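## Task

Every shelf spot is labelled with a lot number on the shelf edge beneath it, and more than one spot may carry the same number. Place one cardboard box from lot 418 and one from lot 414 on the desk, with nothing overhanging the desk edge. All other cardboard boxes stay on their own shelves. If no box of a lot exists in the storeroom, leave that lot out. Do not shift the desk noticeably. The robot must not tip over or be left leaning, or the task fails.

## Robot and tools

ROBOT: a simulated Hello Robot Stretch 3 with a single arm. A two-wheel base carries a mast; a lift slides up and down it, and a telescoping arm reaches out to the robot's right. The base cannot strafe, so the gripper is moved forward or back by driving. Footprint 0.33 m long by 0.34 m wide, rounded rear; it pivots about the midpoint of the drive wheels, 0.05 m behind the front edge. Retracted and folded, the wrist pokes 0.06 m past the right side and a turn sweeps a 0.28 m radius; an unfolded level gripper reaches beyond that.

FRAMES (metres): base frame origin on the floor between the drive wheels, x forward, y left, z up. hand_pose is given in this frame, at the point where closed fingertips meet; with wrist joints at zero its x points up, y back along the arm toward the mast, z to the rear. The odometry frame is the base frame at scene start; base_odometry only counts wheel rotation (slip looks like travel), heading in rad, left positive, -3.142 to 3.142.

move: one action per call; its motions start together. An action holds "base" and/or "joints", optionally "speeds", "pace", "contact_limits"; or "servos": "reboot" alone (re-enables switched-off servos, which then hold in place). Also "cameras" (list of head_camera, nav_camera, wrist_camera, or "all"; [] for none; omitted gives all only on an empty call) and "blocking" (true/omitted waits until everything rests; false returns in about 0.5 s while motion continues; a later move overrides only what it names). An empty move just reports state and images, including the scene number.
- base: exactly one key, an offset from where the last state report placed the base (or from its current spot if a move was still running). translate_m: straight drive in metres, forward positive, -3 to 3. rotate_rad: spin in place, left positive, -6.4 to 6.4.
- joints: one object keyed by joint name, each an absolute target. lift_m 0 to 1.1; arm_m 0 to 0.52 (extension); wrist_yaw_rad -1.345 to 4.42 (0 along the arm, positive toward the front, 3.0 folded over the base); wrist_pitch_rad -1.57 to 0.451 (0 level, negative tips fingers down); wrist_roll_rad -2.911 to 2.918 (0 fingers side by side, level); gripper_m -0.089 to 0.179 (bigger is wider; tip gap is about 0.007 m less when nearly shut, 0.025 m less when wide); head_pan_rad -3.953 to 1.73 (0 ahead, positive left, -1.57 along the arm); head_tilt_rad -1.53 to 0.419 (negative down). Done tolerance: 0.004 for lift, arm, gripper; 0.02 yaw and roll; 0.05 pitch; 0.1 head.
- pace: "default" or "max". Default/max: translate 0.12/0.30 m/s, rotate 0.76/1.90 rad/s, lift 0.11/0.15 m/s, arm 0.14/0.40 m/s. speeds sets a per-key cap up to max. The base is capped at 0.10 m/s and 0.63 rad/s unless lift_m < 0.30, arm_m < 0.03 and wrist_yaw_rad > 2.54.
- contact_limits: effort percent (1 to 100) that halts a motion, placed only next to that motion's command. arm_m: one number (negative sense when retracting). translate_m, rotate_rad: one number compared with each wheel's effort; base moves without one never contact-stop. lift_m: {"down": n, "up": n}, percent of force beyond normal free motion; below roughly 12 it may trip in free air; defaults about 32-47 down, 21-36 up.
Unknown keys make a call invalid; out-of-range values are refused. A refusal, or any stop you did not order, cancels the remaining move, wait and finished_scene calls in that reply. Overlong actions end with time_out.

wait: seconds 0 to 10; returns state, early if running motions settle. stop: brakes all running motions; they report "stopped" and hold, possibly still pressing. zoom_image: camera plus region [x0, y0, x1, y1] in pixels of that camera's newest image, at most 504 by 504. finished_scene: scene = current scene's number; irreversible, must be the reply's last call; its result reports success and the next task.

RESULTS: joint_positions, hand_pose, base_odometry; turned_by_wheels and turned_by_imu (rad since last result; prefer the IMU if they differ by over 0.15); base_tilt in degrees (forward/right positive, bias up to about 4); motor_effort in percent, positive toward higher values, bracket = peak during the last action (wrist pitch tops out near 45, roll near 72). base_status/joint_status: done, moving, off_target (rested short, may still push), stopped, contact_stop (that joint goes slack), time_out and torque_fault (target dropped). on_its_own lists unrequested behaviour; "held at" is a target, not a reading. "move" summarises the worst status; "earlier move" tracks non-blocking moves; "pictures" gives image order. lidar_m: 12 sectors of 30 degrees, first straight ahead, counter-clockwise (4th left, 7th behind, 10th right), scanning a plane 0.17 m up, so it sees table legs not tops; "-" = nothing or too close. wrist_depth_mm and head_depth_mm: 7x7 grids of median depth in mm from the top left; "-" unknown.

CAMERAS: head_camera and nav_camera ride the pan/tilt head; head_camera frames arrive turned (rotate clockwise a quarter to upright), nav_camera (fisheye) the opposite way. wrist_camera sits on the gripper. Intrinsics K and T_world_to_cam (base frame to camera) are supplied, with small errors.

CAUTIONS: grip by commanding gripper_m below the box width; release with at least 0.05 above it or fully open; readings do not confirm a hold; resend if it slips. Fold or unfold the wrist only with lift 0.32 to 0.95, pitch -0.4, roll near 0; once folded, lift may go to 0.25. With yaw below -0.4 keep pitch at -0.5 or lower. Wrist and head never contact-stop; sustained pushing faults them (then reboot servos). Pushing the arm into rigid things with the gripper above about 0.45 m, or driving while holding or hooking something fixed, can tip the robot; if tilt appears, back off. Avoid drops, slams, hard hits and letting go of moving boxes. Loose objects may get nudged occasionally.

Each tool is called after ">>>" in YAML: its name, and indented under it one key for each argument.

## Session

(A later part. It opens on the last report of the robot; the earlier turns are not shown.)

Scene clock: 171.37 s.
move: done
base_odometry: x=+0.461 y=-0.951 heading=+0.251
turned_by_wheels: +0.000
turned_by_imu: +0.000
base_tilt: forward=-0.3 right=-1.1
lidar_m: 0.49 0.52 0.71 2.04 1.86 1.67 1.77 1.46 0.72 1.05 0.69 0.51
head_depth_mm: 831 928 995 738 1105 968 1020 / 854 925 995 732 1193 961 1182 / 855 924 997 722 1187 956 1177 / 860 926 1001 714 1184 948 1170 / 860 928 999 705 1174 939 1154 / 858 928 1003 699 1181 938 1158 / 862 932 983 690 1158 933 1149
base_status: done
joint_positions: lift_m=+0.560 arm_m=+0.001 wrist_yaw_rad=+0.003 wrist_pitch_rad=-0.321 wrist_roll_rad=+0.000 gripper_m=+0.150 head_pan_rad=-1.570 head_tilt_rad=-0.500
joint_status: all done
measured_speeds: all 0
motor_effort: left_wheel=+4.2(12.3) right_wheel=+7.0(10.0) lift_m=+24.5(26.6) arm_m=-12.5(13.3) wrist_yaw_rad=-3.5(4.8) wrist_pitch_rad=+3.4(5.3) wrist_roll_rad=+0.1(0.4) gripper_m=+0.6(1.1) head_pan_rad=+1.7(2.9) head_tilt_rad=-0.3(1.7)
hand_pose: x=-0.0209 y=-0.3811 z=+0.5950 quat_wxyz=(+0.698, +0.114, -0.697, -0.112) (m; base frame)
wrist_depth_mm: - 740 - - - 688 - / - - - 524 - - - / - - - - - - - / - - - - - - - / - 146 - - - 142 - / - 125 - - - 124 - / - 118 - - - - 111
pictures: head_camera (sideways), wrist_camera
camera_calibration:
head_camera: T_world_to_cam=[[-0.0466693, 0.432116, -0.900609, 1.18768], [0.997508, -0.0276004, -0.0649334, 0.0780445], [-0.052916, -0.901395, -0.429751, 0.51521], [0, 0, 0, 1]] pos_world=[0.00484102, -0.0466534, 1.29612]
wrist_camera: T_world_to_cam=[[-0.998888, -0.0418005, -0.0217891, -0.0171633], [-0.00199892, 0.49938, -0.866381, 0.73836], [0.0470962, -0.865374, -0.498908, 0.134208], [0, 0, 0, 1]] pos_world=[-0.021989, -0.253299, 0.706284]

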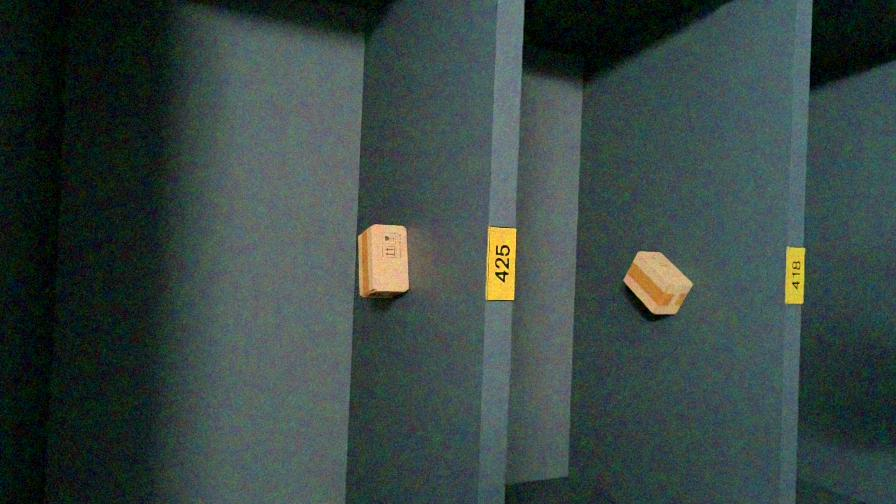

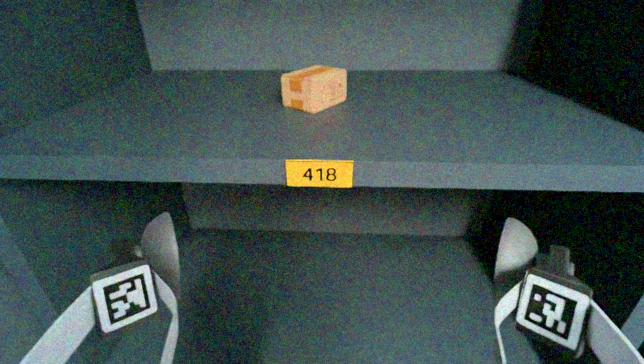

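>>> move:
  base: {"translate_m":0.1}
  joints: {"wrist_yaw_rad":-0.39,"lift_m":0.535,"arm_m":0.2}
  cameras: ["wrist_camera","head_camera"]

Scene clock: 199.17 s.
move: done
base_odometry: x=+0.558 y=-0.926 heading=+0.251
turned_by_wheels: +0.000
turned_by_imu: -0.001
base_tilt: forward=-0.2 right=-1.0
lidar_m: 0.39 0.41 0.57 1.62 2.29 1.75 1.87 0.83 0.79 1.05 0.55 0.41
head_depth_mm: 829 925 994 739 1188 968 1187 / 858 928 995 732 1194 964 1147 / 854 928 997 723 1193 955 833 / 861 927 998 715 1178 948 837 / 861 929 995 706 1176 944 1165 / 861 931 997 698 1176 934 1151 / 841 907 926 694 974 905 967
base_status: done
joint_positions: lift_m=+0.535 arm_m=+0.200 wrist_yaw_rad=-0.387 wrist_pitch_rad=-0.321 wrist_roll_rad=+0.000 gripper_m=+0.150 head_pan_rad=-1.570 head_tilt_rad=-0.500
joint_status: all done
measured_speeds: all 0
motor_effort: left_wheel=+8.7(10.3) right_wheel=+1.1(10.0) lift_m=+26.7(28.2) arm_m=+12.9(15.5) wrist_yaw_rad=-3.1(6.8) wrist_pitch_rad=+3.3(3.5) wrist_roll_rad=+0.1(0.6) gripper_m=+0.4(1.1) head_pan_rad=+1.4(2.4) head_tilt_rad=-0.8(1.5)
hand_pose: x=-0.1104 y=-0.5631 z=+0.5701 quat_wxyz=(+0.664, -0.023, -0.706, -0.245) (m; base frame)
wrist_depth_mm: - - - - 645 - - / - - 361 - - - - / - - 325 - - - - / 298 296 293 293 289 289 292 / 235 224 233 232 242 249 - / 195 126 205 219 762 124 - / - 125 - - - 619 111
pictures: head_camera (sideways), wrist_camera
camera_calibration:
head_camera: T_world_to_cam=[[-0.0466693, 0.432116, -0.900609, 1.18768], [0.997508, -0.0276004, -0.0649334, 0.0780445], [-0.052916, -0.901395, -0.429751, 0.51521], [0, 0, 0, 1]] pos_world=[0.00484102, -0.0466534, 1.29612]
wrist_camera: T_world_to_cam=[[-0.939871, 0.340834, -0.0217812, 0.107217], [0.187764, 0.462391, -0.866568, 0.807682], [-0.285285, -0.818552, -0.498584, -0.0420435], [0, 0, 0, 1]] pos_world=[-0.0628775, -0.444423, 0.681284]

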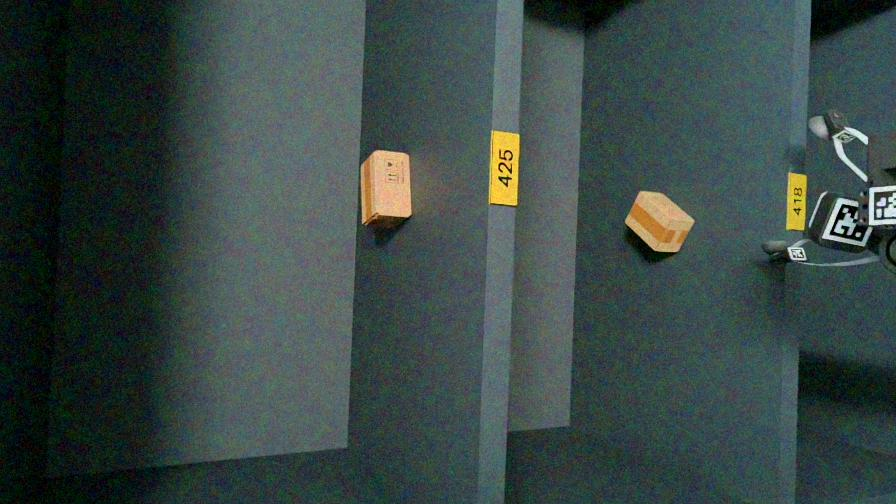

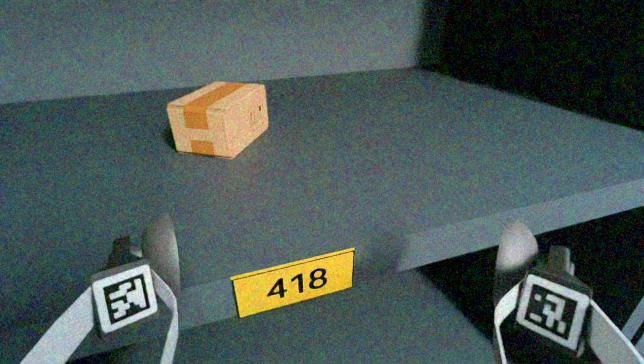

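>>> move:
  base: {"translate_m":0.038}
  joints: {"lift_m":0.526}

>>> move:
  joints: {"arm_m":0.44}
  contact_limits: {"arm_m":35}
  cameras: ["wrist_camera","head_camera"]

Scene clock: 208.60 s.
move: done
base_odometry: x=+0.595 y=-0.917 heading=+0.251
turned_by_wheels: +0.000
turned_by_imu: +0.000
base_tilt: forward=-0.3 right=-1.2
lidar_m: 0.36 0.37 0.51 1.47 2.69 1.78 1.91 0.83 0.81 1.05 0.50 0.37
head_depth_mm: 829 928 1000 739 1193 967 1184 / 857 924 996 732 1192 960 1153 / 862 928 999 726 1187 951 842 / 859 926 1001 715 1177 950 839 / 857 931 1002 709 1179 946 1161 / 859 931 997 698 1162 936 1160 / 743 805 820 693 866 876 906
base_status: done
joint_positions: lift_m=+0.526 arm_m=+0.200 wrist_yaw_rad=-0.387 wrist_pitch_rad=-0.320 wrist_roll_rad=+0.000 gripper_m=+0.150 head_pan_rad=-1.570 head_tilt_rad=-0.500
joint_status: all done
measured_speeds: all 0
motor_effort: left_wheel=+8.2(11.6) right_wheel=+2.5(7.4) lift_m=+24.7(30.5) arm_m=+8.0(9.9) wrist_yaw_rad=-2.4(4.5) wrist_pitch_rad=+3.2(3.4) wrist_roll_rad=+0.1(0.3) gripper_m=+0.6(1.1) head_pan_rad=+1.2(2.2) head_tilt_rad=-1.2(2.3)
hand_pose: x=-0.1105 y=-0.5631 z=+0.5611 quat_wxyz=(+0.664, -0.023, -0.706, -0.245) (m; base frame)
wrist_depth_mm: - - - - - - - / - - 331 - - - - / - - 328 326 - - - / 279 279 275 275 271 270 284 / 222 212 219 218 237 241 - / 190 126 202 217 - 124 - / - 122 - - - - 111
pictures: none

Scene clock: 211.60 s.
move: done
base_odometry: x=+0.595 y=-0.917 heading=+0.251
turned_by_wheels: +0.000
turned_by_imu: +0.000
base_tilt: forward=-0.4 right=-1.0
lidar_m: 0.36 0.37 0.51 1.47 2.69 1.79 1.91 0.83 0.81 1.05 0.50 0.37
head_depth_mm: 828 930 994 740 1194 967 1187 / 857 930 1000 731 1196 960 1177 / 860 930 998 723 1187 734 613 / 859 928 998 712 1173 733 1169 / 858 926 999 706 1178 944 1161 / 862 929 994 701 1165 940 1162 / 744 806 822 695 865 876 906
base_status: not commanded
joint_positions: lift_m=+0.526 arm_m=+0.440 wrist_yaw_rad=-0.387 wrist_pitch_rad=-0.320 wrist_roll_rad=+0.000 gripper_m=+0.150 head_pan_rad=-1.570 head_tilt_rad=-0.500
joint_status: all done
measured_speeds: all 0
motor_effort: left_wheel=+8.3(9.1) right_wheel=+2.0(3.2) lift_m=+29.3(29.4) arm_m=+13.1(14.9) wrist_yaw_rad=-2.6(4.7) wrist_pitch_rad=+3.2(3.4) wrist_roll_rad=+0.0(0.3) gripper_m=+0.6(1.1) head_pan_rad=+1.3(1.9) head_tilt_rad=-1.7(3.1)
contact_limits: arm_m 35 (drawing in: default 31, maximum 55; extending or still: default 40, maximum 69)
hand_pose: x=-0.1105 y=-0.8031 z=+0.5611 quat_wxyz=(+0.664, -0.023, -0.706, -0.245) (m; base frame)
wrist_depth_mm: 291 306 330 - - - 461 / 306 325 - - - - 490 / 321 331 325 326 318 - - / 278 277 276 173 246 270 269 / 220 211 218 137 199 214 214 / 189 126 169 126 168 137 172 / 112 147 154 141 145 149 111
pictures: head_camera (sideways), wrist_camera
camera_calibration:
head_camera: T_world_to_cam=[[-0.0466693, 0.432116, -0.900609, 1.18768], [0.997508, -0.0276004, -0.0649334, 0.0780445], [-0.052916, -0.901395, -0.429751, 0.51521], [0, 0, 0, 1]] pos_world=[0.00484102, -0.0466534, 1.29612]
wrist_camera: T_world_to_cam=[[-0.939839, 0.340925, -0.0217643, 0.18884], [0.187765, 0.462293, -0.86662, 0.910778], [-0.28539, -0.818569, -0.498495, -0.24298], [0, 0, 0, 1]] pos_world=[-0.0628774, -0.684323, 0.672284]

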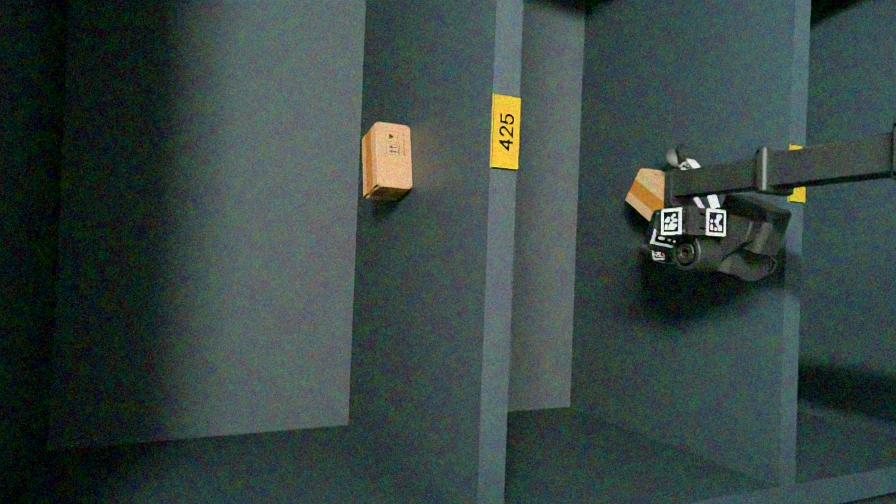

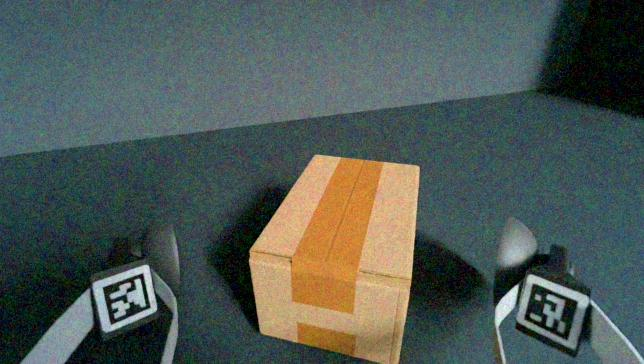

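>>> move:
  joints: {"arm_m":0.475}

>>> move:
  joints: {"gripper_m":0.03}
  cameras: ["wrist_camera"]

>>> move:
  joints: {"lift_m":0.6}
  cameras: ["wrist_camera"]

Scene clock: 220.07 s.
move: done
base_odometry: x=+0.595 y=-0.917 heading=+0.251
turned_by_wheels: +0.000
turned_by_imu: +0.000
base_tilt: forward=-0.3 right=-1.3
lidar_m: 0.36 0.37 0.51 1.47 2.70 1.78 1.91 0.83 0.81 1.05 0.50 0.37
head_depth_mm: 830 928 995 739 1192 968 1182 / 857 929 999 731 1181 960 1181 / 858 925 996 722 1188 747 598 / 857 930 997 718 1184 753 1167 / 861 930 1002 707 1174 943 1164 / 860 930 1000 699 1163 933 1157 / 742 803 819 693 864 875 903
base_status: not commanded
joint_positions: lift_m=+0.526 arm_m=+0.475 wrist_yaw_rad=-0.387 wrist_pitch_rad=-0.320 wrist_roll_rad=+0.000 gripper_m=+0.150 head_pan_rad=-1.570 head_tilt_rad=-0.500
joint_status: all done
measured_speeds: all 0
motor_effort: left_wheel=+8.8(8.9) right_wheel=+1.9(2.8) lift_m=+30.2(31.4) arm_m=+12.7(15.2) wrist_yaw_rad=-2.6(4.6) wrist_pitch_rad=+3.3(3.4) wrist_roll_rad=+0.0(0.3) gripper_m=+0.3(1.4) head_pan_rad=+1.3(1.5) head_tilt_rad=-2.8(3.5)
hand_pose: x=-0.1105 y=-0.8381 z=+0.5611 quat_wxyz=(+0.664, -0.023, -0.706, -0.245) (m; base frame)
wrist_depth_mm: 261 276 299 323 - - 430 / 279 294 319 337 - - 458 / 295 316 331 324 322 - - / 278 275 273 274 270 269 266 / 220 210 217 143 142 198 213 / 182 126 186 110 117 125 172 / 113 146 154 100 97 124 111
pictures: none

Scene clock: 221.80 s.
move: done
base_odometry: x=+0.595 y=-0.917 heading=+0.251
turned_by_wheels: +0.000
turned_by_imu: +0.000
base_tilt: forward=-0.4 right=-1.1
lidar_m: 0.36 0.37 0.52 1.47 2.70 1.78 1.91 0.83 0.81 1.05 0.50 0.37
head_depth_mm: 831 928 994 738 1185 968 1184 / 855 929 998 731 1187 961 1183 / 859 925 1002 722 1189 746 598 / 857 927 1000 713 1178 755 1157 / 858 928 1001 707 1178 943 1169 / 861 927 999 698 1166 940 1157 / 744 807 820 691 862 877 908
base_status: not commanded
joint_positions: lift_m=+0.526 arm_m=+0.475 wrist_yaw_rad=-0.389 wrist_pitch_rad=-0.320 wrist_roll_rad=+0.000 gripper_m=+0.031 head_pan_rad=-1.570 head_tilt_rad=-0.500
joint_status: all done
measured_speeds: all 0
motor_effort: left_wheel=+8.7(8.9) right_wheel=+2.9(2.9) lift_m=+27.9(30.6) arm_m=+8.3(12.4) wrist_yaw_rad=-1.6(4.0) wrist_pitch_rad=+3.3(3.5) wrist_roll_rad=-0.2(0.3) gripper_m=-25.2(96.4) head_pan_rad=+0.9(1.5) head_tilt_rad=-3.5(3.7)
hand_pose: x=-0.1108 y=-0.8380 z=+0.5611 quat_wxyz=(+0.663, -0.024, -0.706, -0.246) (m; base frame)
wrist_depth_mm: 261 278 300 320 - - 439 / 277 296 317 338 - - 455 / 293 315 330 323 321 - - / 278 277 276 273 271 269 269 / 220 228 201 137 143 214 215 / 182 182 127 110 118 172 177 / 160 146 111 102 98 144 152
pictures: wrist_camera
camera_calibration:
wrist_camera: T_world_to_cam=[[-0.939274, 0.342478, -0.0217434, 0.201724], [0.188475, 0.461883, -0.866684, 0.926789], [-0.286777, -0.818152, -0.498383, -0.27155], [0, 0, 0, 1]] pos_world=[-0.0630762, -0.719324, 0.672284]

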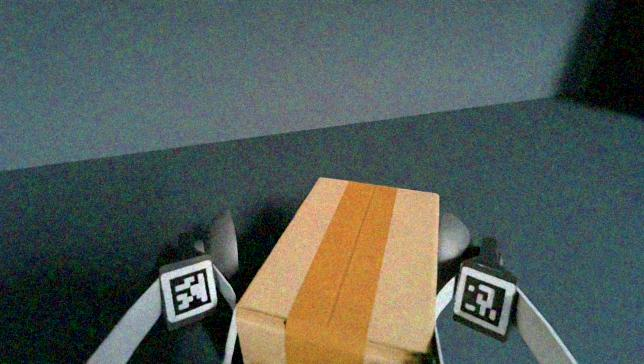

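Scene clock: 223.30 s.
move: done
base_odometry: x=+0.595 y=-0.917 heading=+0.251
turned_by_wheels: +0.000
turned_by_imu: +0.000
base_tilt: forward=-0.4 right=-1.1
lidar_m: 0.36 0.37 0.51 1.47 2.69 1.78 1.91 0.83 0.81 1.04 0.50 0.37
head_depth_mm: 831 932 993 738 1192 965 1184 / 855 924 1001 732 1187 958 847 / 859 929 998 723 1191 671 842 / 858 929 1000 717 1176 860 1176 / 858 927 1000 706 1179 946 1161 / 859 932 999 701 1162 939 1157 / 744 801 824 691 864 874 904
base_status: not commanded
joint_positions: lift_m=+0.600 arm_m=+0.475 wrist_yaw_rad=-0.389 wrist_pitch_rad=-0.322 wrist_roll_rad=+0.000 gripper_m=+0.034 head_pan_rad=-1.570 head_tilt_rad=-0.500
joint_status: all done
measured_speeds: all 0
motor_effort: left_wheel=+8.4(8.7) right_wheel=+2.4(3.1) lift_m=+30.2(34.6) arm_m=+4.1(8.1) wrist_yaw_rad=-1.8(2.5) wrist_pitch_rad=+3.6(3.7) wrist_roll_rad=+0.0(0.3) gripper_m=-11.0(25.5) head_pan_rad=+0.3(1.5) head_tilt_rad=-3.9(3.9)
hand_pose: x=-0.1108 y=-0.8378 z=+0.6348 quat_wxyz=(+0.663, -0.023, -0.706, -0.246) (m; base frame)
wrist_depth_mm: 262 278 299 324 - - 433 / 278 296 321 336 - - 459 / 296 314 334 - - - 491 / 313 331 - - - - - / 323 324 152 162 152 305 317 / 279 124 130 125 125 265 272 / 244 225 108 102 97 222 234
pictures: wrist_camera
camera_calibration:
wrist_camera: T_world_to_cam=[[-0.939266, 0.3425, -0.0217392, 0.203345], [0.188952, 0.463221, -0.865866, 0.991221], [-0.286489, -0.817386, -0.499804, -0.233092], [0, 0, 0, 1]] pos_world=[-0.0630768, -0.719325, 0.746185]

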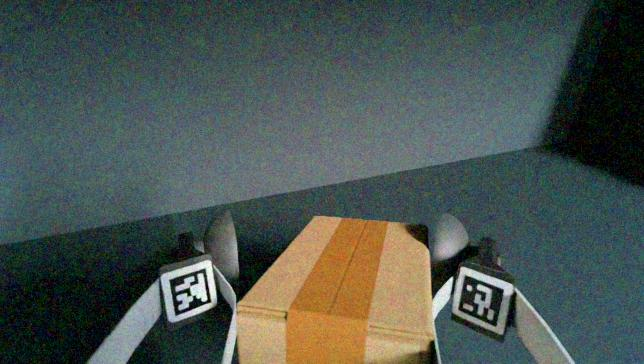

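>>> move:
  joints: {"arm_m":0.0}

>>> move:
  base: {"translate_m":-0.36}
  joints: {"wrist_yaw_rad":0,"lift_m":0.85}

>>> move:
  base: {"rotate_rad":-1.57}
  joints: {"head_pan_rad":-1.57,"head_tilt_rad":-0.4}

>>> move:
  base: {"translate_m":-1.2}
  cameras: ["head_camera","nav_camera","wrist_camera"]

Scene clock: 253.00 s.
move: done
base_odometry: x=+0.595 y=-0.917 heading=+0.251
turned_by_wheels: +0.000
turned_by_imu: +0.000
base_tilt: forward=-0.3 right=-1.1
lidar_m: 0.36 0.37 0.51 1.47 2.69 1.78 1.91 0.83 0.81 1.05 0.50 0.37
head_depth_mm: 829 930 996 739 1189 966 1185 / 858 930 998 729 1197 960 1184 / 860 928 1000 722 1187 955 1175 / 862 929 997 714 1187 952 1170 / 861 929 996 706 1184 943 1164 / 860 930 999 698 1169 937 1159 / 742 806 821 692 863 879 906
base_status: not commanded
joint_positions: lift_m=+0.600 arm_m=+0.001 wrist_yaw_rad=-0.389 wrist_pitch_rad=-0.322 wrist_roll_rad=+0.000 gripper_m=+0.034 head_pan_rad=-1.570 head_tilt_rad=-0.500
joint_status: all done
measured_speeds: all 0
motor_effort: left_wheel=+8.3(9.0) right_wheel=+2.0(3.2) lift_m=+31.1(32.1) arm_m=-12.3(14.7) wrist_yaw_rad=-1.5(3.3) wrist_pitch_rad=+3.6(3.7) wrist_roll_rad=-0.1(0.3) gripper_m=-10.1(11.3) head_pan_rad=+0.3(1.2) head_tilt_rad=-5.1(5.5)
hand_pose: x=-0.1107 y=-0.3634 z=+0.6347 quat_wxyz=(+0.663, -0.023, -0.706, -0.246) (m; base frame)
wrist_depth_mm: - - - - 803 - 468 / - - - - 840 - 503 / - - - - - - 564 / - - - - - - - / - - 149 163 152 629 - / - 122 130 125 125 126 - / - - 108 102 97 765 831
pictures: none

Scene clock: 257.73 s.
move: done
base_odometry: x=+0.246 y=-1.006 heading=+0.251
turned_by_wheels: +0.000
turned_by_imu: +0.000
base_tilt: forward=-0.3 right=-1.2
lidar_m: 0.71 0.74 1.03 3.65 1.79 1.50 1.55 1.27 0.62 0.77 0.90 0.74
head_depth_mm: 574 567 567 622 683 780 1158 / 730 853 822 688 761 797 876 / 854 926 992 723 1169 958 303 / 859 923 998 713 1180 948 288 / 857 923 995 706 1173 938 1160 / 854 924 983 698 1174 937 1161 / 854 928 981 692 1173 935 1151
base_status: done
joint_positions: lift_m=+0.850 arm_m=+0.001 wrist_yaw_rad=-0.003 wrist_pitch_rad=-0.322 wrist_roll_rad=+0.000 gripper_m=+0.034 head_pan_rad=-1.570 head_tilt_rad=-0.500
joint_status: all done
measured_speeds: all 0
motor_effort: left_wheel=-1.7(9.9) right_wheel=-9.8(14.6) lift_m=+26.4(34.4) arm_m=-11.2(13.0) wrist_yaw_rad=+1.4(6.6) wrist_pitch_rad=+3.8(3.8) wrist_roll_rad=+0.0(0.3) gripper_m=-10.7(11.4) head_pan_rad=+0.2(0.9) head_tilt_rad=-4.6(5.3)
hand_pose: x=-0.0222 y=-0.3810 z=+0.8847 quat_wxyz=(+0.698, +0.113, -0.698, -0.115) (m; base frame)
wrist_depth_mm: 329 - - - - - 304 / 812 - - - - - 326 / 854 - - - - - 352 / - - - - - 395 375 / - - 149 163 152 400 - / - - 130 125 124 - - / - 99 108 102 97 122 -
pictures: none

Scene clock: 261.33 s.
move: done
base_odometry: x=+0.246 y=-1.006 heading=-1.318
turned_by_wheels: -1.570
turned_by_imu: -1.544
base_tilt: forward=-0.4 right=-1.2
lidar_m: 0.82 0.89 0.73 0.71 0.75 1.04 3.65 1.79 1.50 1.55 1.27 0.62
head_depth_mm: 1299 1389 1473 1590 1718 1802 1432 / 1300 1387 1479 1581 1717 1807 1415 / 1316 1378 1486 1591 1725 1777 445 / 1309 1395 1487 1594 1735 1761 465 / 1307 1392 1487 1607 1728 1766 1315 / 1318 1407 1502 1624 1743 1760 1396 / 1336 1424 1518 1629 1756 1749 1386
base_status: done
joint_positions: lift_m=+0.850 arm_m=+0.001 wrist_yaw_rad=-0.003 wrist_pitch_rad=-0.322 wrist_roll_rad=+0.000 gripper_m=+0.034 head_pan_rad=-1.570 head_tilt_rad=-0.400
joint_status: all done
measured_speeds: all 0
motor_effort: left_wheel=+7.7(12.5) right_wheel=-10.2(13.5) lift_m=+24.9(26.6) arm_m=-11.6(13.2) wrist_yaw_rad=+1.0(3.4) wrist_pitch_rad=+3.6(3.8) wrist_roll_rad=+0.0(0.3) gripper_m=-10.6(11.3) head_pan_rad=-0.1(1.4) head_tilt_rad=+5.2(6.7)
hand_pose: x=-0.0221 y=-0.3810 z=+0.8847 quat_wxyz=(+0.698, +0.113, -0.698, -0.115) (m; base frame)
wrist_depth_mm: - - - - - - - / - - - - - - - / - - - - - - - / - - - - - - - / - - - 163 162 - - / - 124 130 125 125 - - / - - 108 102 97 - -
pictures: none

Scene clock: 274.47 s.
move: done
base_odometry: x=-0.054 y=+0.156 heading=-1.318
turned_by_wheels: +0.000
turned_by_imu: +0.000
base_tilt: forward=-0.3 right=-1.2
lidar_m: 1.79 1.04 0.77 0.75 0.78 1.10 2.49 1.50 0.92 1.10 1.61 2.08
head_depth_mm: 1291 1365 1456 1537 1118 1079 1420 / 1288 1375 1464 1542 1108 1111 1371 / 1287 1376 1462 1552 1097 1399 445 / 1292 1374 1466 1542 1091 1642 464 / 1297 1379 1470 1547 1076 1384 1285 / 1302 1381 1471 1576 1072 1630 1392 / 1308 1383 1478 1584 1678 1682 1391
base_status: done
joint_positions: lift_m=+0.850 arm_m=+0.001 wrist_yaw_rad=-0.003 wrist_pitch_rad=-0.322 wrist_roll_rad=+0.000 gripper_m=+0.034 head_pan_rad=-1.570 head_tilt_rad=-0.400
joint_status: not commanded
measured_speeds: all 0
motor_effort: left_wheel=-6.0(9.8) right_wheel=-5.6(16.1) lift_m=+28.1(28.1) arm_m=-1.3(12.1) wrist_yaw_rad=+1.7(3.5) wrist_pitch_rad=+3.6(3.8) wrist_roll_rad=+0.1(0.5) gripper_m=-10.7(11.2) head_pan_rad=-1.5(1.6) head_tilt_rad=+3.4(5.3)
hand_pose: x=-0.0221 y=-0.3810 z=+0.8847 quat_wxyz=(+0.698, +0.113, -0.698, -0.115) (m; base frame)
wrist_depth_mm: - - - - - - - / - - - - - - - / - - - - - - - / - - - - - - - / - - - 163 162 - - / - 124 131 125 125 - - / - - 108 102 97 - -
pictures: head_camera (sideways), nav_camera (sideways), wrist_camera
camera_calibration:
head_camera: T_world_to_cam=[[-0.0466131, 0.340107, -0.939231, 1.23809], [0.99751, -0.033961, -0.0618032, 0.07398], [-0.0529169, -0.939773, -0.337677, 0.395443], [0, 0, 0, 1]] pos_world=[0.00484119, -0.0469448, 1.30096]
nav_camera: T_world_to_cam=[[0.0173748, -0.364768, 0.930936, -1.16861], [-0.999789, -0.0165775, 0.0121643, 0.0404723], [0.0109954, -0.930951, -0.364979, 0.428189], [0, 0, 0, 1]] pos_world=[0.05606, -0.0269786, 1.24369]
wrist_camera: T_world_to_cam=[[-0.999096, -0.0364841, -0.0218399, -0.0100509], [0.000644865, 0.500562, -0.865701, 0.98912], [0.0425165, -0.864932, -0.500086, 0.279998], [0, 0, 0, 1]] pos_world=[-0.0225842, -0.253303, 0.996086]

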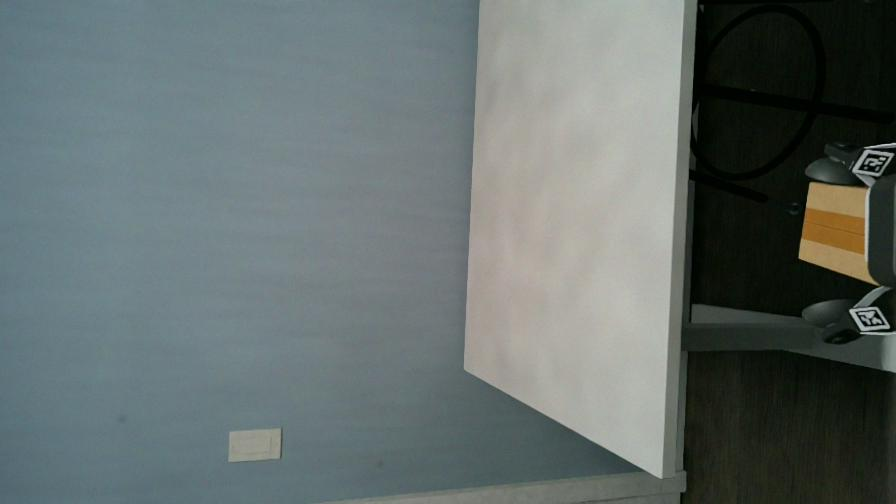

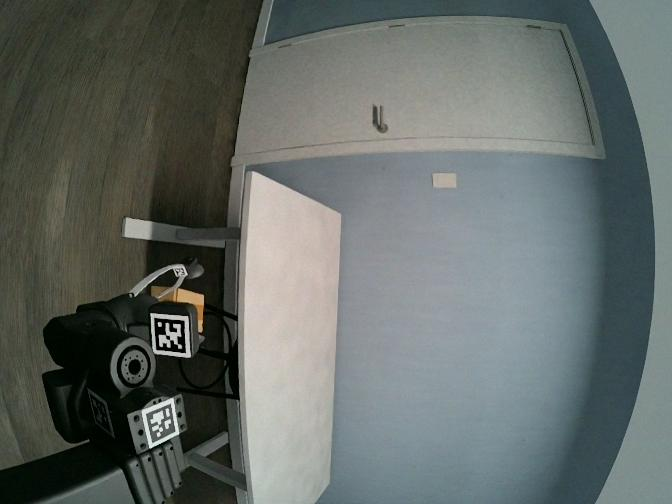

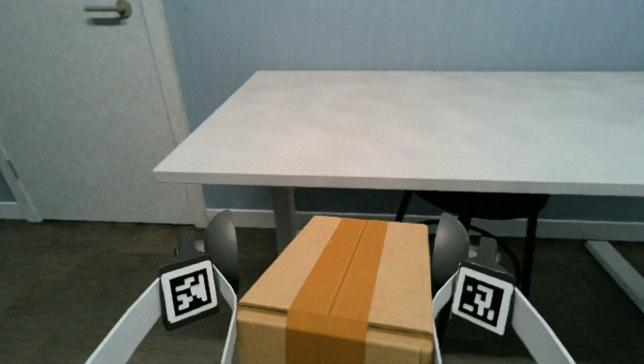

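>>> move:
  joints: {"arm_m":0.51}

>>> move:
  joints: {"lift_m":0.75}

>>> move:
  joints: {"lift_m":0.69}
  speeds: {"lift_m":0.02}
  contact_limits: {"lift_m":{"down":13}}
  cameras: ["wrist_camera","head_camera"]

Scene clock: 293.53 s.
move: done
base_odometry: x=-0.054 y=+0.156 heading=-1.318
turned_by_wheels: +0.000
turned_by_imu: +0.000
base_tilt: forward=-0.4 right=-1.2
lidar_m: 1.79 1.03 0.77 0.75 0.78 1.10 2.49 1.51 0.92 1.10 1.61 2.09
head_depth_mm: 1290 1366 1454 1530 1115 371 - / 1288 1383 1457 1545 475 355 1344 / 1292 1367 1465 1522 946 1386 1412 / 1285 1377 1470 1536 942 1648 1406 / 1291 1375 1470 1544 1073 1394 1371 / 1302 1381 1480 1571 1073 1630 1393 / 1299 1379 1475 1582 1676 1676 1386
base_status: not commanded
joint_positions: lift_m=+0.850 arm_m=+0.510 wrist_yaw_rad=-0.003 wrist_pitch_rad=-0.322 wrist_roll_rad=+0.000 gripper_m=+0.034 head_pan_rad=-1.570 head_tilt_rad=-0.400
joint_status: all done
measured_speeds: all 0
motor_effort: left_wheel=-5.9(6.7) right_wheel=-5.3(6.4) lift_m=+28.6(29.8) arm_m=+13.7(15.2) wrist_yaw_rad=+1.5(2.9) wrist_pitch_rad=+3.6(3.8) wrist_roll_rad=-0.3(0.3) gripper_m=-10.4(11.3) head_pan_rad=-1.4(2.0) head_tilt_rad=+2.3(3.8)
hand_pose: x=-0.0221 y=-0.8904 z=+0.8847 quat_wxyz=(+0.698, +0.113, -0.698, -0.115) (m; base frame)
wrist_depth_mm: - - - - - - - / 789 - - - - - - / 856 - - - - - - / - - - - - - - / - - 150 163 151 - - / - - 130 125 125 - - / - - 108 102 97 - -
pictures: none

Scene clock: 295.27 s.
move: done
base_odometry: x=-0.054 y=+0.156 heading=-1.318
turned_by_wheels: +0.000
turned_by_imu: +0.000
base_tilt: forward=-0.4 right=-1.3
lidar_m: 1.79 1.03 0.77 0.75 0.78 1.10 2.49 1.51 0.93 1.10 1.61 2.09
head_depth_mm: 1284 1380 1464 1536 1114 1078 1388 / 1292 1374 1465 1534 1106 528 380 / 1291 1377 1465 1548 675 870 1416 / 1290 1375 1469 1547 688 1660 1406 / 1292 1374 1468 1540 1078 1382 1363 / 1301 1384 1478 1567 1076 1622 1388 / 1311 1386 1481 1586 1684 1671 1392
base_status: not commanded
joint_positions: lift_m=+0.750 arm_m=+0.510 wrist_yaw_rad=-0.003 wrist_pitch_rad=-0.323 wrist_roll_rad=+0.000 gripper_m=+0.034 head_pan_rad=-1.570 head_tilt_rad=-0.400
joint_status: all done
measured_speeds: all 0
motor_effort: left_wheel=-5.8(6.4) right_wheel=-5.2(6.1) lift_m=+25.2(28.0) arm_m=+11.5(13.4) wrist_yaw_rad=+1.3(2.9) wrist_pitch_rad=+3.7(3.8) wrist_roll_rad=-0.1(0.3) gripper_m=-10.7(11.4) head_pan_rad=-1.7(2.2) head_tilt_rad=+2.4(3.4)
hand_pose: x=-0.0221 y=-0.8903 z=+0.7846 quat_wxyz=(+0.698, +0.113, -0.698, -0.115) (m; base frame)
wrist_depth_mm: - - - - - - - / 797 - - - - - - / 837 - - - - - - / - - - - - - - / - - 150 163 151 - - / - - 130 125 125 - - / - - 108 102 97 - -
pictures: none

Scene clock: 298.67 s.
move: done
base_odometry: x=-0.054 y=+0.156 heading=-1.318
turned_by_wheels: +0.000
turned_by_imu: +0.000
base_tilt: forward=-0.4 right=-1.2
lidar_m: 1.79 1.03 0.77 0.75 0.78 1.10 2.49 1.50 0.92 1.10 1.61 2.09
head_depth_mm: 1282 1373 1460 1529 1114 1080 1436 / 1287 1374 1459 1541 1111 919 447 / 1296 1375 1469 1544 1101 625 1336 / 1295 1378 1472 1543 967 1589 1407 / 1295 1377 1469 1543 1080 1395 1362 / 1295 1386 1481 1576 1068 1627 1398 / 1299 1379 1482 1578 1666 1684 1386
base_status: not commanded
joint_positions: lift_m=+0.690 arm_m=+0.510 wrist_yaw_rad=-0.003 wrist_pitch_rad=-0.225 wrist_roll_rad=+0.006 gripper_m=+0.034 head_pan_rad=-1.570 head_tilt_rad=-0.400
joint_status: all done
measured_speeds: all 0
on_its_own: wrist_pitch_rad is at rest, and its effort (-14.3) is outside its rest range (-8 to +12)
motor_effort: left_wheel=-5.6(6.3) right_wheel=-4.9(6.3) lift_m=+14.8(26.4) arm_m=+7.6(11.7) wrist_yaw_rad=+2.0(3.3) wrist_pitch_rad=-14.3(14.7) wrist_roll_rad=-2.2(2.3) gripper_m=-10.6(11.3) head_pan_rad=-2.1(2.4) head_tilt_rad=+1.7(3.3)
contact_limits: lift_m down 13 (down: maximum 72; up: maximum 65)
hand_pose: x=-0.0221 y=-0.8994 z=+0.7481 quat_wxyz=(+0.701, +0.078, -0.705, -0.081) (m; base frame)
wrist_depth_mm: - - - - - - - / 772 - - - - - - / 825 - - - - - - / - - - 177 - - - / - - 149 142 144 - - / - - 127 109 122 - - / - - 109 102 98 - -
pictures: head_camera (sideways), wrist_camera
camera_calibration:
head_camera: T_world_to_cam=[[-0.0466131, 0.340107, -0.939231, 1.23809], [0.99751, -0.033961, -0.0618032, 0.07398], [-0.0529169, -0.939773, -0.337677, 0.395443], [0, 0, 0, 1]] pos_world=[0.00484119, -0.0469448, 1.30096]
wrist_camera: T_world_to_cam=[[-0.999021, -0.0371812, -0.0239684, -0.0309908], [0.0064295, 0.414024, -0.910243, 1.08594], [0.0437674, -0.909506, -0.41338, -0.341652], [0, 0, 0, 1]] pos_world=[-0.0229893, -0.761493, 0.846495]

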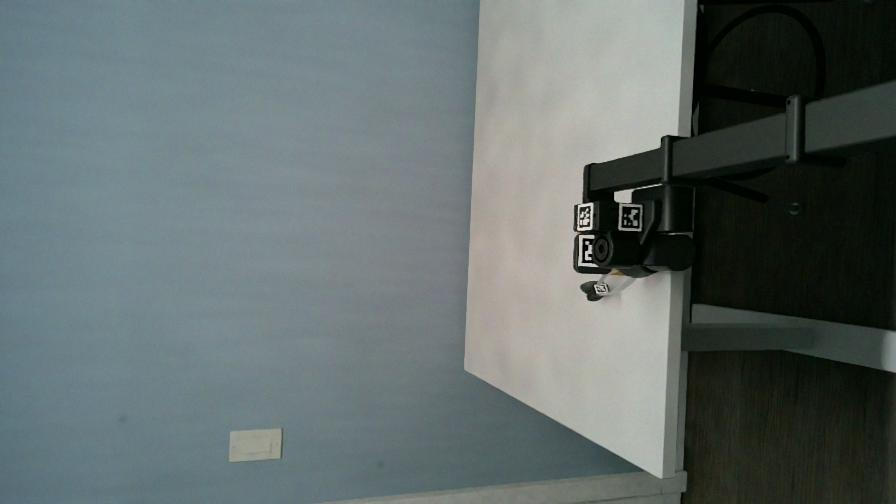

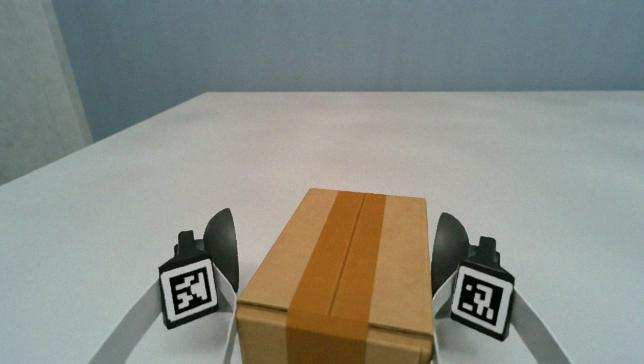

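>>> move:
  joints: {"lift_m":0.71}

>>> move:
  joints: {"gripper_m":0.15}
  cameras: ["wrist_camera"]

>>> move:
  joints: {"arm_m":0.0}
  cameras: ["head_camera"]

Scene clock: 310.60 s.
move: done
base_odometry: x=-0.054 y=+0.156 heading=-1.318
turned_by_wheels: +0.000
turned_by_imu: +0.000
base_tilt: forward=-0.3 right=-1.1
lidar_m: 1.79 1.03 0.77 0.75 0.78 1.10 2.49 1.51 0.93 1.10 1.61 2.09
head_depth_mm: 1283 1371 1468 1529 1113 1084 1431 / 1285 1373 1465 1532 1110 881 412 / 1291 1368 1468 1546 996 675 1369 / 1294 1376 1475 1553 981 1581 1406 / 1297 1374 1479 1544 1076 1381 1364 / 1297 1374 1465 1563 1069 1625 1383 / 1297 1379 1481 1583 1673 1674 1384
base_status: not commanded
joint_positions: lift_m=+0.710 arm_m=+0.510 wrist_yaw_rad=-0.002 wrist_pitch_rad=-0.310 wrist_roll_rad=+0.006 gripper_m=+0.034 head_pan_rad=-1.570 head_tilt_rad=-0.400
joint_status: all done
measured_speeds: all 0
motor_effort: left_wheel=-5.2(5.9) right_wheel=-5.4(6.0) lift_m=+28.3(30.0) arm_m=+1.4(3.7) wrist_yaw_rad=+0.5(2.4) wrist_pitch_rad=+1.3(14.3) wrist_roll_rad=-2.2(2.3) gripper_m=-10.4(11.0) head_pan_rad=-2.1(2.5) head_tilt_rad=+2.1(2.5)
hand_pose: x=-0.0219 y=-0.8917 z=+0.7477 quat_wxyz=(+0.697, +0.108, -0.701, -0.110) (m; base frame)
wrist_depth_mm: - - - - - - - / 793 - - - - - - / - - - - - - - / - - - 164 - - - / - - 149 136 141 - - / - - 127 112 116 - - / - 92 109 102 98 - -
pictures: none

Scene clock: 312.30 s.
move: done
base_odometry: x=-0.054 y=+0.156 heading=-1.318
turned_by_wheels: +0.000
turned_by_imu: +0.000
base_tilt: forward=-0.5 right=-1.2
lidar_m: 1.79 1.03 0.77 0.75 0.79 1.10 2.49 1.50 0.93 1.09 1.61 2.09
head_depth_mm: 1287 1369 1453 1527 1116 1078 1416 / 1290 1376 1462 1531 1105 880 412 / 1288 1371 1461 1542 997 675 1372 / 1290 1373 1479 1549 886 1587 1410 / 1302 1377 1466 1551 1076 1395 1368 / 1293 1378 1473 1566 1068 1637 1385 / 1296 1384 1486 1589 1675 1682 1378
base_status: not commanded
joint_positions: lift_m=+0.710 arm_m=+0.510 wrist_yaw_rad=-0.002 wrist_pitch_rad=-0.313 wrist_roll_rad=+0.005 gripper_m=+0.150 head_pan_rad=-1.570 head_tilt_rad=-0.400
joint_status: all done
measured_speeds: all 0
motor_effort: left_wheel=-5.9(6.1) right_wheel=-5.4(6.1) lift_m=+23.5(28.9) arm_m=+0.0(2.5) wrist_yaw_rad=+1.0(2.2) wrist_pitch_rad=+2.0(2.1) wrist_roll_rad=-1.8(2.3) gripper_m=+0.8(81.7) head_pan_rad=-2.2(2.8) head_tilt_rad=+0.8(2.7)
hand_pose: x=-0.0219 y=-0.8913 z=+0.7469 quat_wxyz=(+0.697, +0.110, -0.700, -0.111) (m; base frame)
wrist_depth_mm: - - - - - - - / 782 - - - - - - / - - - - - - - / - - - 163 161 - - / - 146 - 135 140 142 - / - 125 - 112 116 125 - / - 119 110 103 99 - 111
pictures: wrist_camera
camera_calibration:
wrist_camera: T_world_to_cam=[[-0.998995, -0.0358796, -0.026872, -0.027097], [0.00572504, 0.492433, -0.870331, 1.1216], [0.0444598, -0.86961, -0.491733, -0.240691], [0, 0, 0, 1]] pos_world=[-0.0227899, -0.762592, 0.857079]

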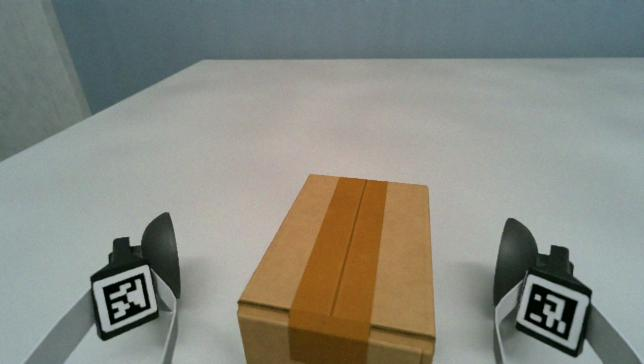

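Scene clock: 317.23 s.
move: done
base_odometry: x=-0.054 y=+0.156 heading=-1.318
turned_by_wheels: +0.000
turned_by_imu: +0.000
base_tilt: forward=-0.4 right=-1.2
lidar_m: 1.79 1.03 0.77 0.75 0.78 1.10 2.49 1.50 0.92 1.10 1.61 2.09
head_depth_mm: 1284 1363 1460 1533 1115 1071 1421 / 1287 1366 1461 1533 1096 1110 1380 / 1291 1371 1472 1548 1096 1395 1420 / 1295 1376 1469 1543 1089 1651 1410 / 1294 1376 1466 1539 1077 1400 1357 / 1301 1386 1472 1567 1068 1614 1391 / 1305 1382 1484 1594 1681 1683 1387
base_status: not commanded
joint_positions: lift_m=+0.710 arm_m=+0.001 wrist_yaw_rad=-0.002 wrist_pitch_rad=-0.314 wrist_roll_rad=+0.005 gripper_m=+0.150 head_pan_rad=-1.570 head_tilt_rad=-0.400
joint_status: all done
measured_speeds: all 0
motor_effort: left_wheel=-5.8(6.4) right_wheel=-5.5(6.5) lift_m=+30.4(31.4) arm_m=-13.0(14.6) wrist_yaw_rad=+0.8(2.2) wrist_pitch_rad=+2.1(2.2) wrist_roll_rad=-1.8(2.2) gripper_m=+0.8(1.1) head_pan_rad=-2.7(3.2) head_tilt_rad=+1.6(2.5)
hand_pose: x=-0.0219 y=-0.3818 z=+0.7467 quat_wxyz=(+0.697, +0.110, -0.700, -0.112) (m; base frame)
wrist_depth_mm: - - - - - - - / - - - 555 - - - / - - - - - - - / - - - - - - - / - - - - - 146 - / - 126 - - - 124 - / 913 941 967 952 971 915 114
pictures: head_camera (sideways)
camera_calibration:
head_camera: T_world_to_cam=[[-0.0466131, 0.340107, -0.939231, 1.23809], [0.99751, -0.033961, -0.0618032, 0.07398], [-0.0529169, -0.939773, -0.337677, 0.395443], [0, 0, 0, 1]] pos_world=[0.00484119, -0.0469448, 1.30096]

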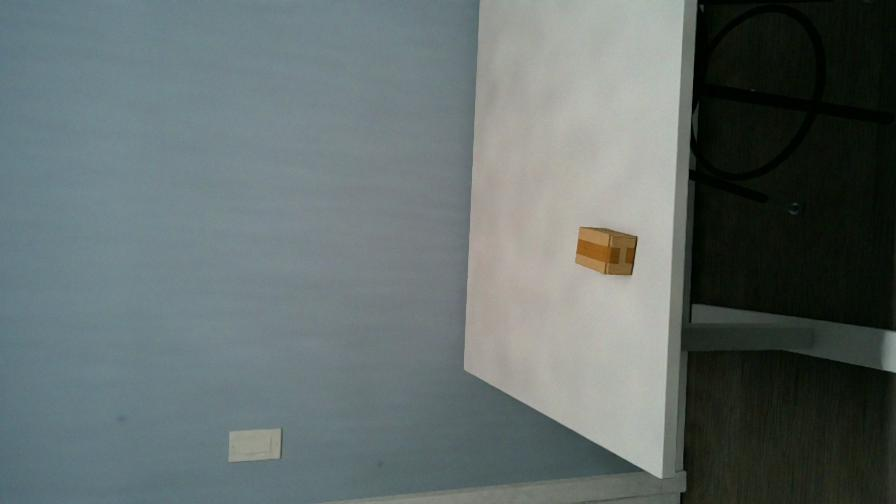

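>>> move:
  base: {"translate_m":-1.1}
  joints: {"wrist_pitch_rad":-0.4,"head_pan_rad":1.57,"head_tilt_rad":-0.3}

>>> move:
  joints: {"wrist_yaw_rad":3.0}
  cameras: ["nav_camera"]
  pace: "max"

Scene clock: 345.03 s.
move: done
base_odometry: x=-0.329 y=+1.221 heading=-1.318
turned_by_wheels: +0.000
turned_by_imu: -0.001
base_tilt: forward=-0.3 right=-1.1
lidar_m: 2.73 1.08 0.80 0.78 0.82 1.44 1.40 1.46 1.55 1.05 1.11 1.63
head_depth_mm: 657 686 719 757 798 845 896 / 659 688 722 756 798 845 895 / 659 688 723 761 800 848 902 / 658 690 723 761 803 852 902 / 659 691 723 763 801 850 902 / 660 693 724 763 802 851 903 / 661 688 724 764 804 851 904
base_status: done
joint_positions: lift_m=+0.710 arm_m=+0.001 wrist_yaw_rad=-0.002 wrist_pitch_rad=-0.412 wrist_roll_rad=+0.005 gripper_m=+0.150 head_pan_rad=+1.570 head_tilt_rad=-0.300
joint_status: all done
measured_speeds: all 0
motor_effort: left_wheel=-1.3(10.6) right_wheel=-10.8(14.4) lift_m=+25.6(29.8) arm_m=-11.4(13.2) wrist_yaw_rad=-0.1(2.3) wrist_pitch_rad=+1.8(4.0) wrist_roll_rad=-2.0(2.2) gripper_m=+0.2(1.4) head_pan_rad=-2.9(6.0) head_tilt_rad=+5.0(10.3)
hand_pose: x=-0.0219 y=-0.3707 z=+0.7240 quat_wxyz=(+0.690, +0.144, -0.694, -0.146) (m; base frame)
wrist_depth_mm: - - - - - - - / - - - - - - - / - - - - - - - / - - - - - - - / - - - - - - - / - 126 - - - 124 981 / 872 868 892 873 887 838 114
pictures: none

Scene clock: 346.87 s.
move: done
base_odometry: x=-0.329 y=+1.221 heading=-1.318
turned_by_wheels: +0.000
turned_by_imu: +0.000
base_tilt: forward=-0.3 right=-1.3
lidar_m: 2.74 1.08 0.81 0.78 0.82 1.44 1.40 1.47 1.54 1.05 1.11 1.63
head_depth_mm: 657 684 719 755 797 847 895 / 658 688 720 759 797 847 900 / 658 688 723 763 802 845 899 / 660 691 723 761 805 851 900 / 660 690 723 762 805 851 900 / 661 692 727 762 805 850 898 / 662 690 726 764 805 854 904
base_status: not commanded
joint_positions: lift_m=+0.710 arm_m=+0.001 wrist_yaw_rad=+2.997 wrist_pitch_rad=-0.412 wrist_roll_rad=+0.005 gripper_m=+0.150 head_pan_rad=+1.570 head_tilt_rad=-0.300
joint_status: all done
measured_speeds: all 0
motor_effort: left_wheel=-1.0(1.5) right_wheel=-11.2(11.5) lift_m=+24.9(26.5) arm_m=-11.0(11.4) wrist_yaw_rad=+3.1(8.5) wrist_pitch_rad=+1.9(1.9) wrist_roll_rad=-1.5(2.0) gripper_m=+0.5(1.3) head_pan_rad=-2.8(3.9) head_tilt_rad=+5.5(6.3)
hand_pose: x=+0.0112 y=+0.0772 z=+0.7240 quat_wxyz=(+0.195, +0.702, +0.094, +0.678) (m; base frame)
wrist_depth_mm: - 137 - - - - - / - 147 - - - 863 - / - 160 170 - - 969 - / - 185 190 - - - - / - 154 216 - - - - / - 126 239 - - 124 978 / 864 873 274 887 873 844 114
pictures: nav_camera (sideways)
camera_calibration:
nav_camera: T_world_to_cam=[[-0.0168404, 0.270186, 0.962661, -1.20987], [0.999815, 0.013505, 0.0137, 0.0262184], [-0.00929916, 0.962713, -0.270364, 0.305208], [0, 0, 0, 1]] pos_world=[-0.04375, 0.0327075, 1.24685]

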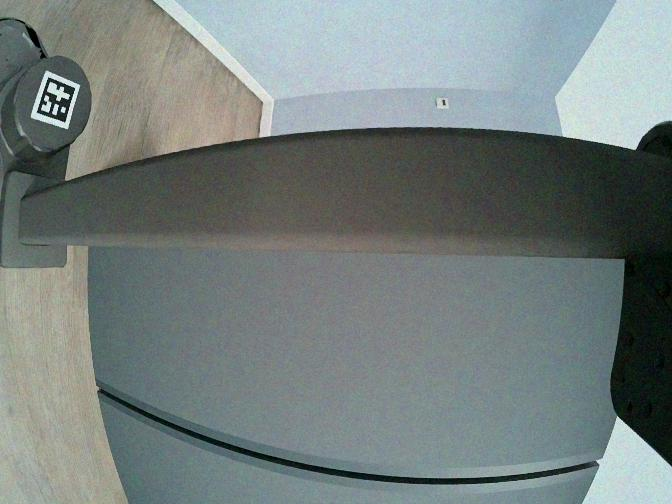

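>>> move:
  base: {"translate_m":-0.95}
  joints: {"lift_m":0.4}

>>> move:
  base: {"rotate_rad":1.57}
  joints: {"head_pan_rad":-0.6,"lift_m":0.28}
  cameras: ["nav_camera"]

Scene clock: 370.37 s.
move: done
base_odometry: x=-0.567 y=+2.141 heading=-1.318
turned_by_wheels: +0.000
turned_by_imu: -0.001
base_tilt: forward=-0.3 right=-1.2
lidar_m: 2.84 1.12 0.99 1.63 0.64 0.48 0.46 0.48 0.68 1.48 1.39 1.92
head_depth_mm: 1987 2062 2156 2264 2374 1961 1459 / 1966 2055 2158 2259 2382 2031 1552 / 1978 2048 2143 2286 2391 2020 1541 / 1959 2061 2138 2250 2377 1995 1541 / 1983 2073 2170 2286 2399 1997 1525 / 1827 1878 1916 1998 2056 1899 1526 / 1262 1287 1316 1339 1365 1393 1394
base_status: done
joint_positions: lift_m=+0.400 arm_m=+0.001 wrist_yaw_rad=+2.997 wrist_pitch_rad=-0.413 wrist_roll_rad=+0.005 gripper_m=+0.150 head_pan_rad=+1.570 head_tilt_rad=-0.300
joint_status: all done
measured_speeds: all 0
motor_effort: left_wheel=-0.8(10.2) right_wheel=-10.9(14.1) lift_m=+23.3(26.5) arm_m=-9.6(10.8) wrist_yaw_rad=+2.3(4.2) wrist_pitch_rad=+2.1(2.1) wrist_roll_rad=-1.5(2.1) gripper_m=+0.7(1.4) head_pan_rad=-2.8(3.8) head_tilt_rad=+4.9(6.2)
hand_pose: x=+0.0112 y=+0.0771 z=+0.4137 quat_wxyz=(+0.195, +0.702, +0.095, +0.678) (m; base frame)
wrist_depth_mm: 590 137 - - - - - / 600 147 - - - - - / 593 161 - - - - - / 588 182 870 934 899 884 893 / 612 150 215 772 756 751 735 / 551 125 239 648 642 124 618 / 113 544 275 558 559 531 114
pictures: none

Scene clock: 373.80 s.
move: done
base_odometry: x=-0.567 y=+2.141 heading=+0.252
turned_by_wheels: +1.570
turned_by_imu: +1.545
base_tilt: forward=-0.4 right=-1.2
lidar_m: 1.70 0.64 0.48 0.46 0.48 0.66 1.47 1.39 1.76 3.00 1.13 0.99
head_depth_mm: 1047 1115 1189 1282 1392 1524 1545 / 961 1013 1083 1164 1251 1344 1432 / 888 935 991 1058 1128 1199 1293 / 856 894 941 987 1042 1102 1170 / 1000 1042 1092 1151 1209 1269 1341 / 2046 2124 2258 2325 2460 1890 1518 / 1959 2029 2111 2212 2305 1951 1525
base_status: done
joint_positions: lift_m=+0.280 arm_m=+0.001 wrist_yaw_rad=+2.997 wrist_pitch_rad=-0.414 wrist_roll_rad=+0.005 gripper_m=+0.150 head_pan_rad=-0.602 head_tilt_rad=-0.300
joint_status: all done
measured_speeds: all 0
motor_effort: left_wheel=-9.3(12.7) right_wheel=+8.4(13.1) lift_m=+24.3(25.7) arm_m=-12.6(13.5) wrist_yaw_rad=+1.8(3.4) wrist_pitch_rad=+2.1(2.2) wrist_roll_rad=-1.8(2.0) gripper_m=+0.4(1.4) head_pan_rad=+3.8(5.8) head_tilt_rad=+4.9(5.9)
hand_pose: x=+0.0112 y=+0.0770 z=+0.2936 quat_wxyz=(+0.195, +0.702, +0.095, +0.678) (m; base frame)
wrist_depth_mm: 434 137 455 465 476 491 496 / 470 147 491 504 527 535 550 / 509 161 531 559 574 584 598 / 552 182 191 - - - 636 / 583 149 212 586 581 581 578 / 510 126 240 316 496 124 480 / 113 261 262 269 434 421 114
pictures: nav_camera (sideways)
camera_calibration:
nav_camera: T_world_to_cam=[[0.232337, -0.138958, 0.962658, -1.2114], [-0.554418, -0.832126, 0.0136925, 0.0357516], [0.79915, -0.536896, -0.270374, 0.300243], [0, 0, 0, 1]] pos_world=[0.0613339, 0.0226161, 1.24685]

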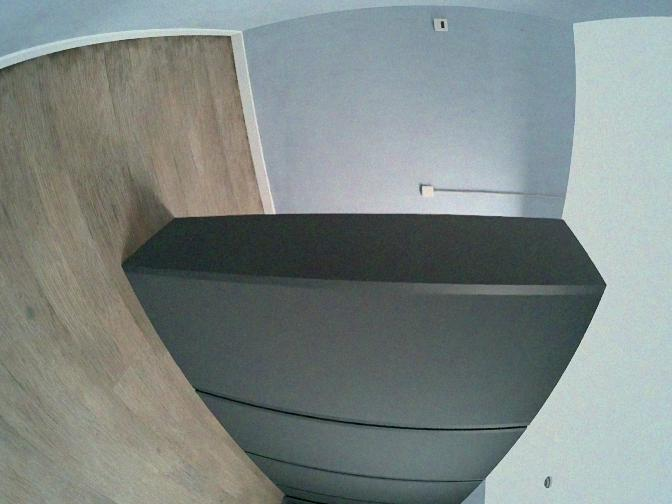

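>>> move:
  base: {"translate_m":0.95}
  contact_limits: {"translate_m":50}
  joints: {"head_pan_rad":-1.9,"head_tilt_rad":-0.35}
  cameras: ["nav_camera","head_camera"]

Scene clock: 393.20 s.
move: done
base_odometry: x=+0.354 y=+2.377 heading=+0.252
turned_by_wheels: +0.000
turned_by_imu: +0.000
base_tilt: forward=-0.2 right=-1.3
lidar_m: 1.33 0.63 0.46 0.45 0.47 0.65 1.87 2.18 2.95 0.57 0.59 1.38
head_depth_mm: 3261 3490 3560 3502 2709 1920 1491 / 3625 - - - 2684 1911 1484 / 3597 - - - 2638 1881 1485 / 3668 - - - 2614 1867 1460 / 479 505 536 570 610 654 703 / 459 484 511 542 577 615 662 / 445 468 493 522 556 591 633
base_status: done
joint_positions: lift_m=+0.280 arm_m=+0.001 wrist_yaw_rad=+2.997 wrist_pitch_rad=-0.414 wrist_roll_rad=+0.005 gripper_m=+0.150 head_pan_rad=-1.900 head_tilt_rad=-0.350
joint_status: all done
measured_speeds: all 0
motor_effort: left_wheel=+2.1(10.2) right_wheel=+9.7(14.1) lift_m=+26.7(27.2) arm_m=-9.3(12.4) wrist_yaw_rad=+2.6(3.7) wrist_pitch_rad=+2.1(2.2) wrist_roll_rad=-1.8(2.1) gripper_m=+0.4(1.3) head_pan_rad=+3.6(4.9) head_tilt_rad=-2.9(6.6)
contact_limits: translate_m 50 (maximum 100)
hand_pose: x=+0.0112 y=+0.0770 z=+0.2936 quat_wxyz=(+0.195, +0.702, +0.095, +0.678) (m; base frame)
wrist_depth_mm: 426 137 443 455 466 473 486 / 461 148 481 492 507 515 536 / 506 161 515 547 556 574 584 / 545 182 192 578 - - - / 579 149 213 588 584 583 579 / 518 126 240 314 502 124 476 / 112 260 261 270 434 419 114
pictures: head_camera (sideways), nav_camera (sideways)
camera_calibration:
head_camera: T_world_to_cam=[[0.0509327, 0.292202, -0.954999, 1.2581], [0.931693, -0.358269, -0.05993, 0.0719856], [-0.359658, -0.886714, -0.29049, 0.335793], [0, 0, 0, 1]] pos_world=[-0.0103765, -0.044078, 1.30335]
nav_camera: T_world_to_cam=[[-0.0866704, -0.306423, 0.947942, -1.19016], [-0.950977, 0.30899, 0.0129334, 0.0391313], [-0.296868, -0.90035, -0.318182, 0.3692], [0, 0, 0, 1]] pos_world=[0.0436653, -0.0443732, 1.24517]

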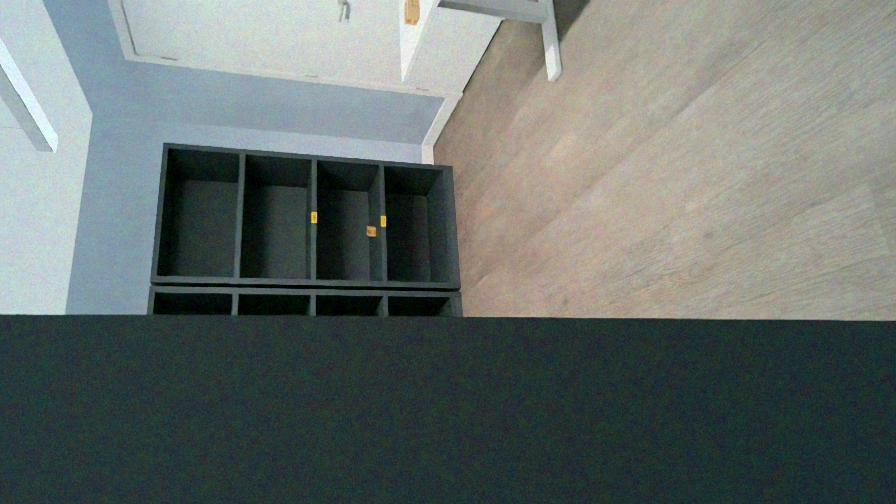

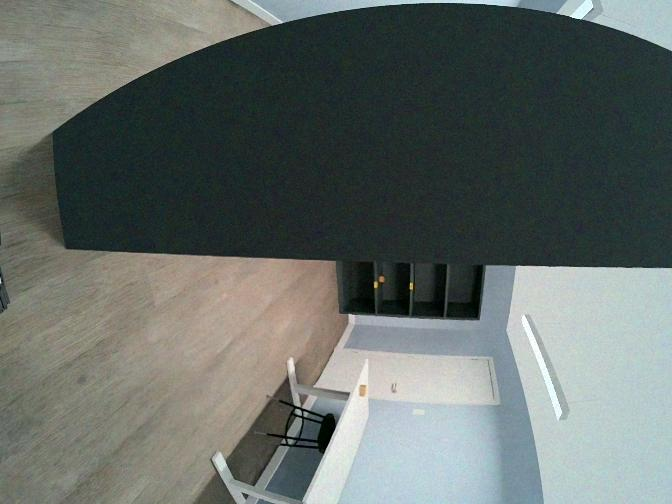

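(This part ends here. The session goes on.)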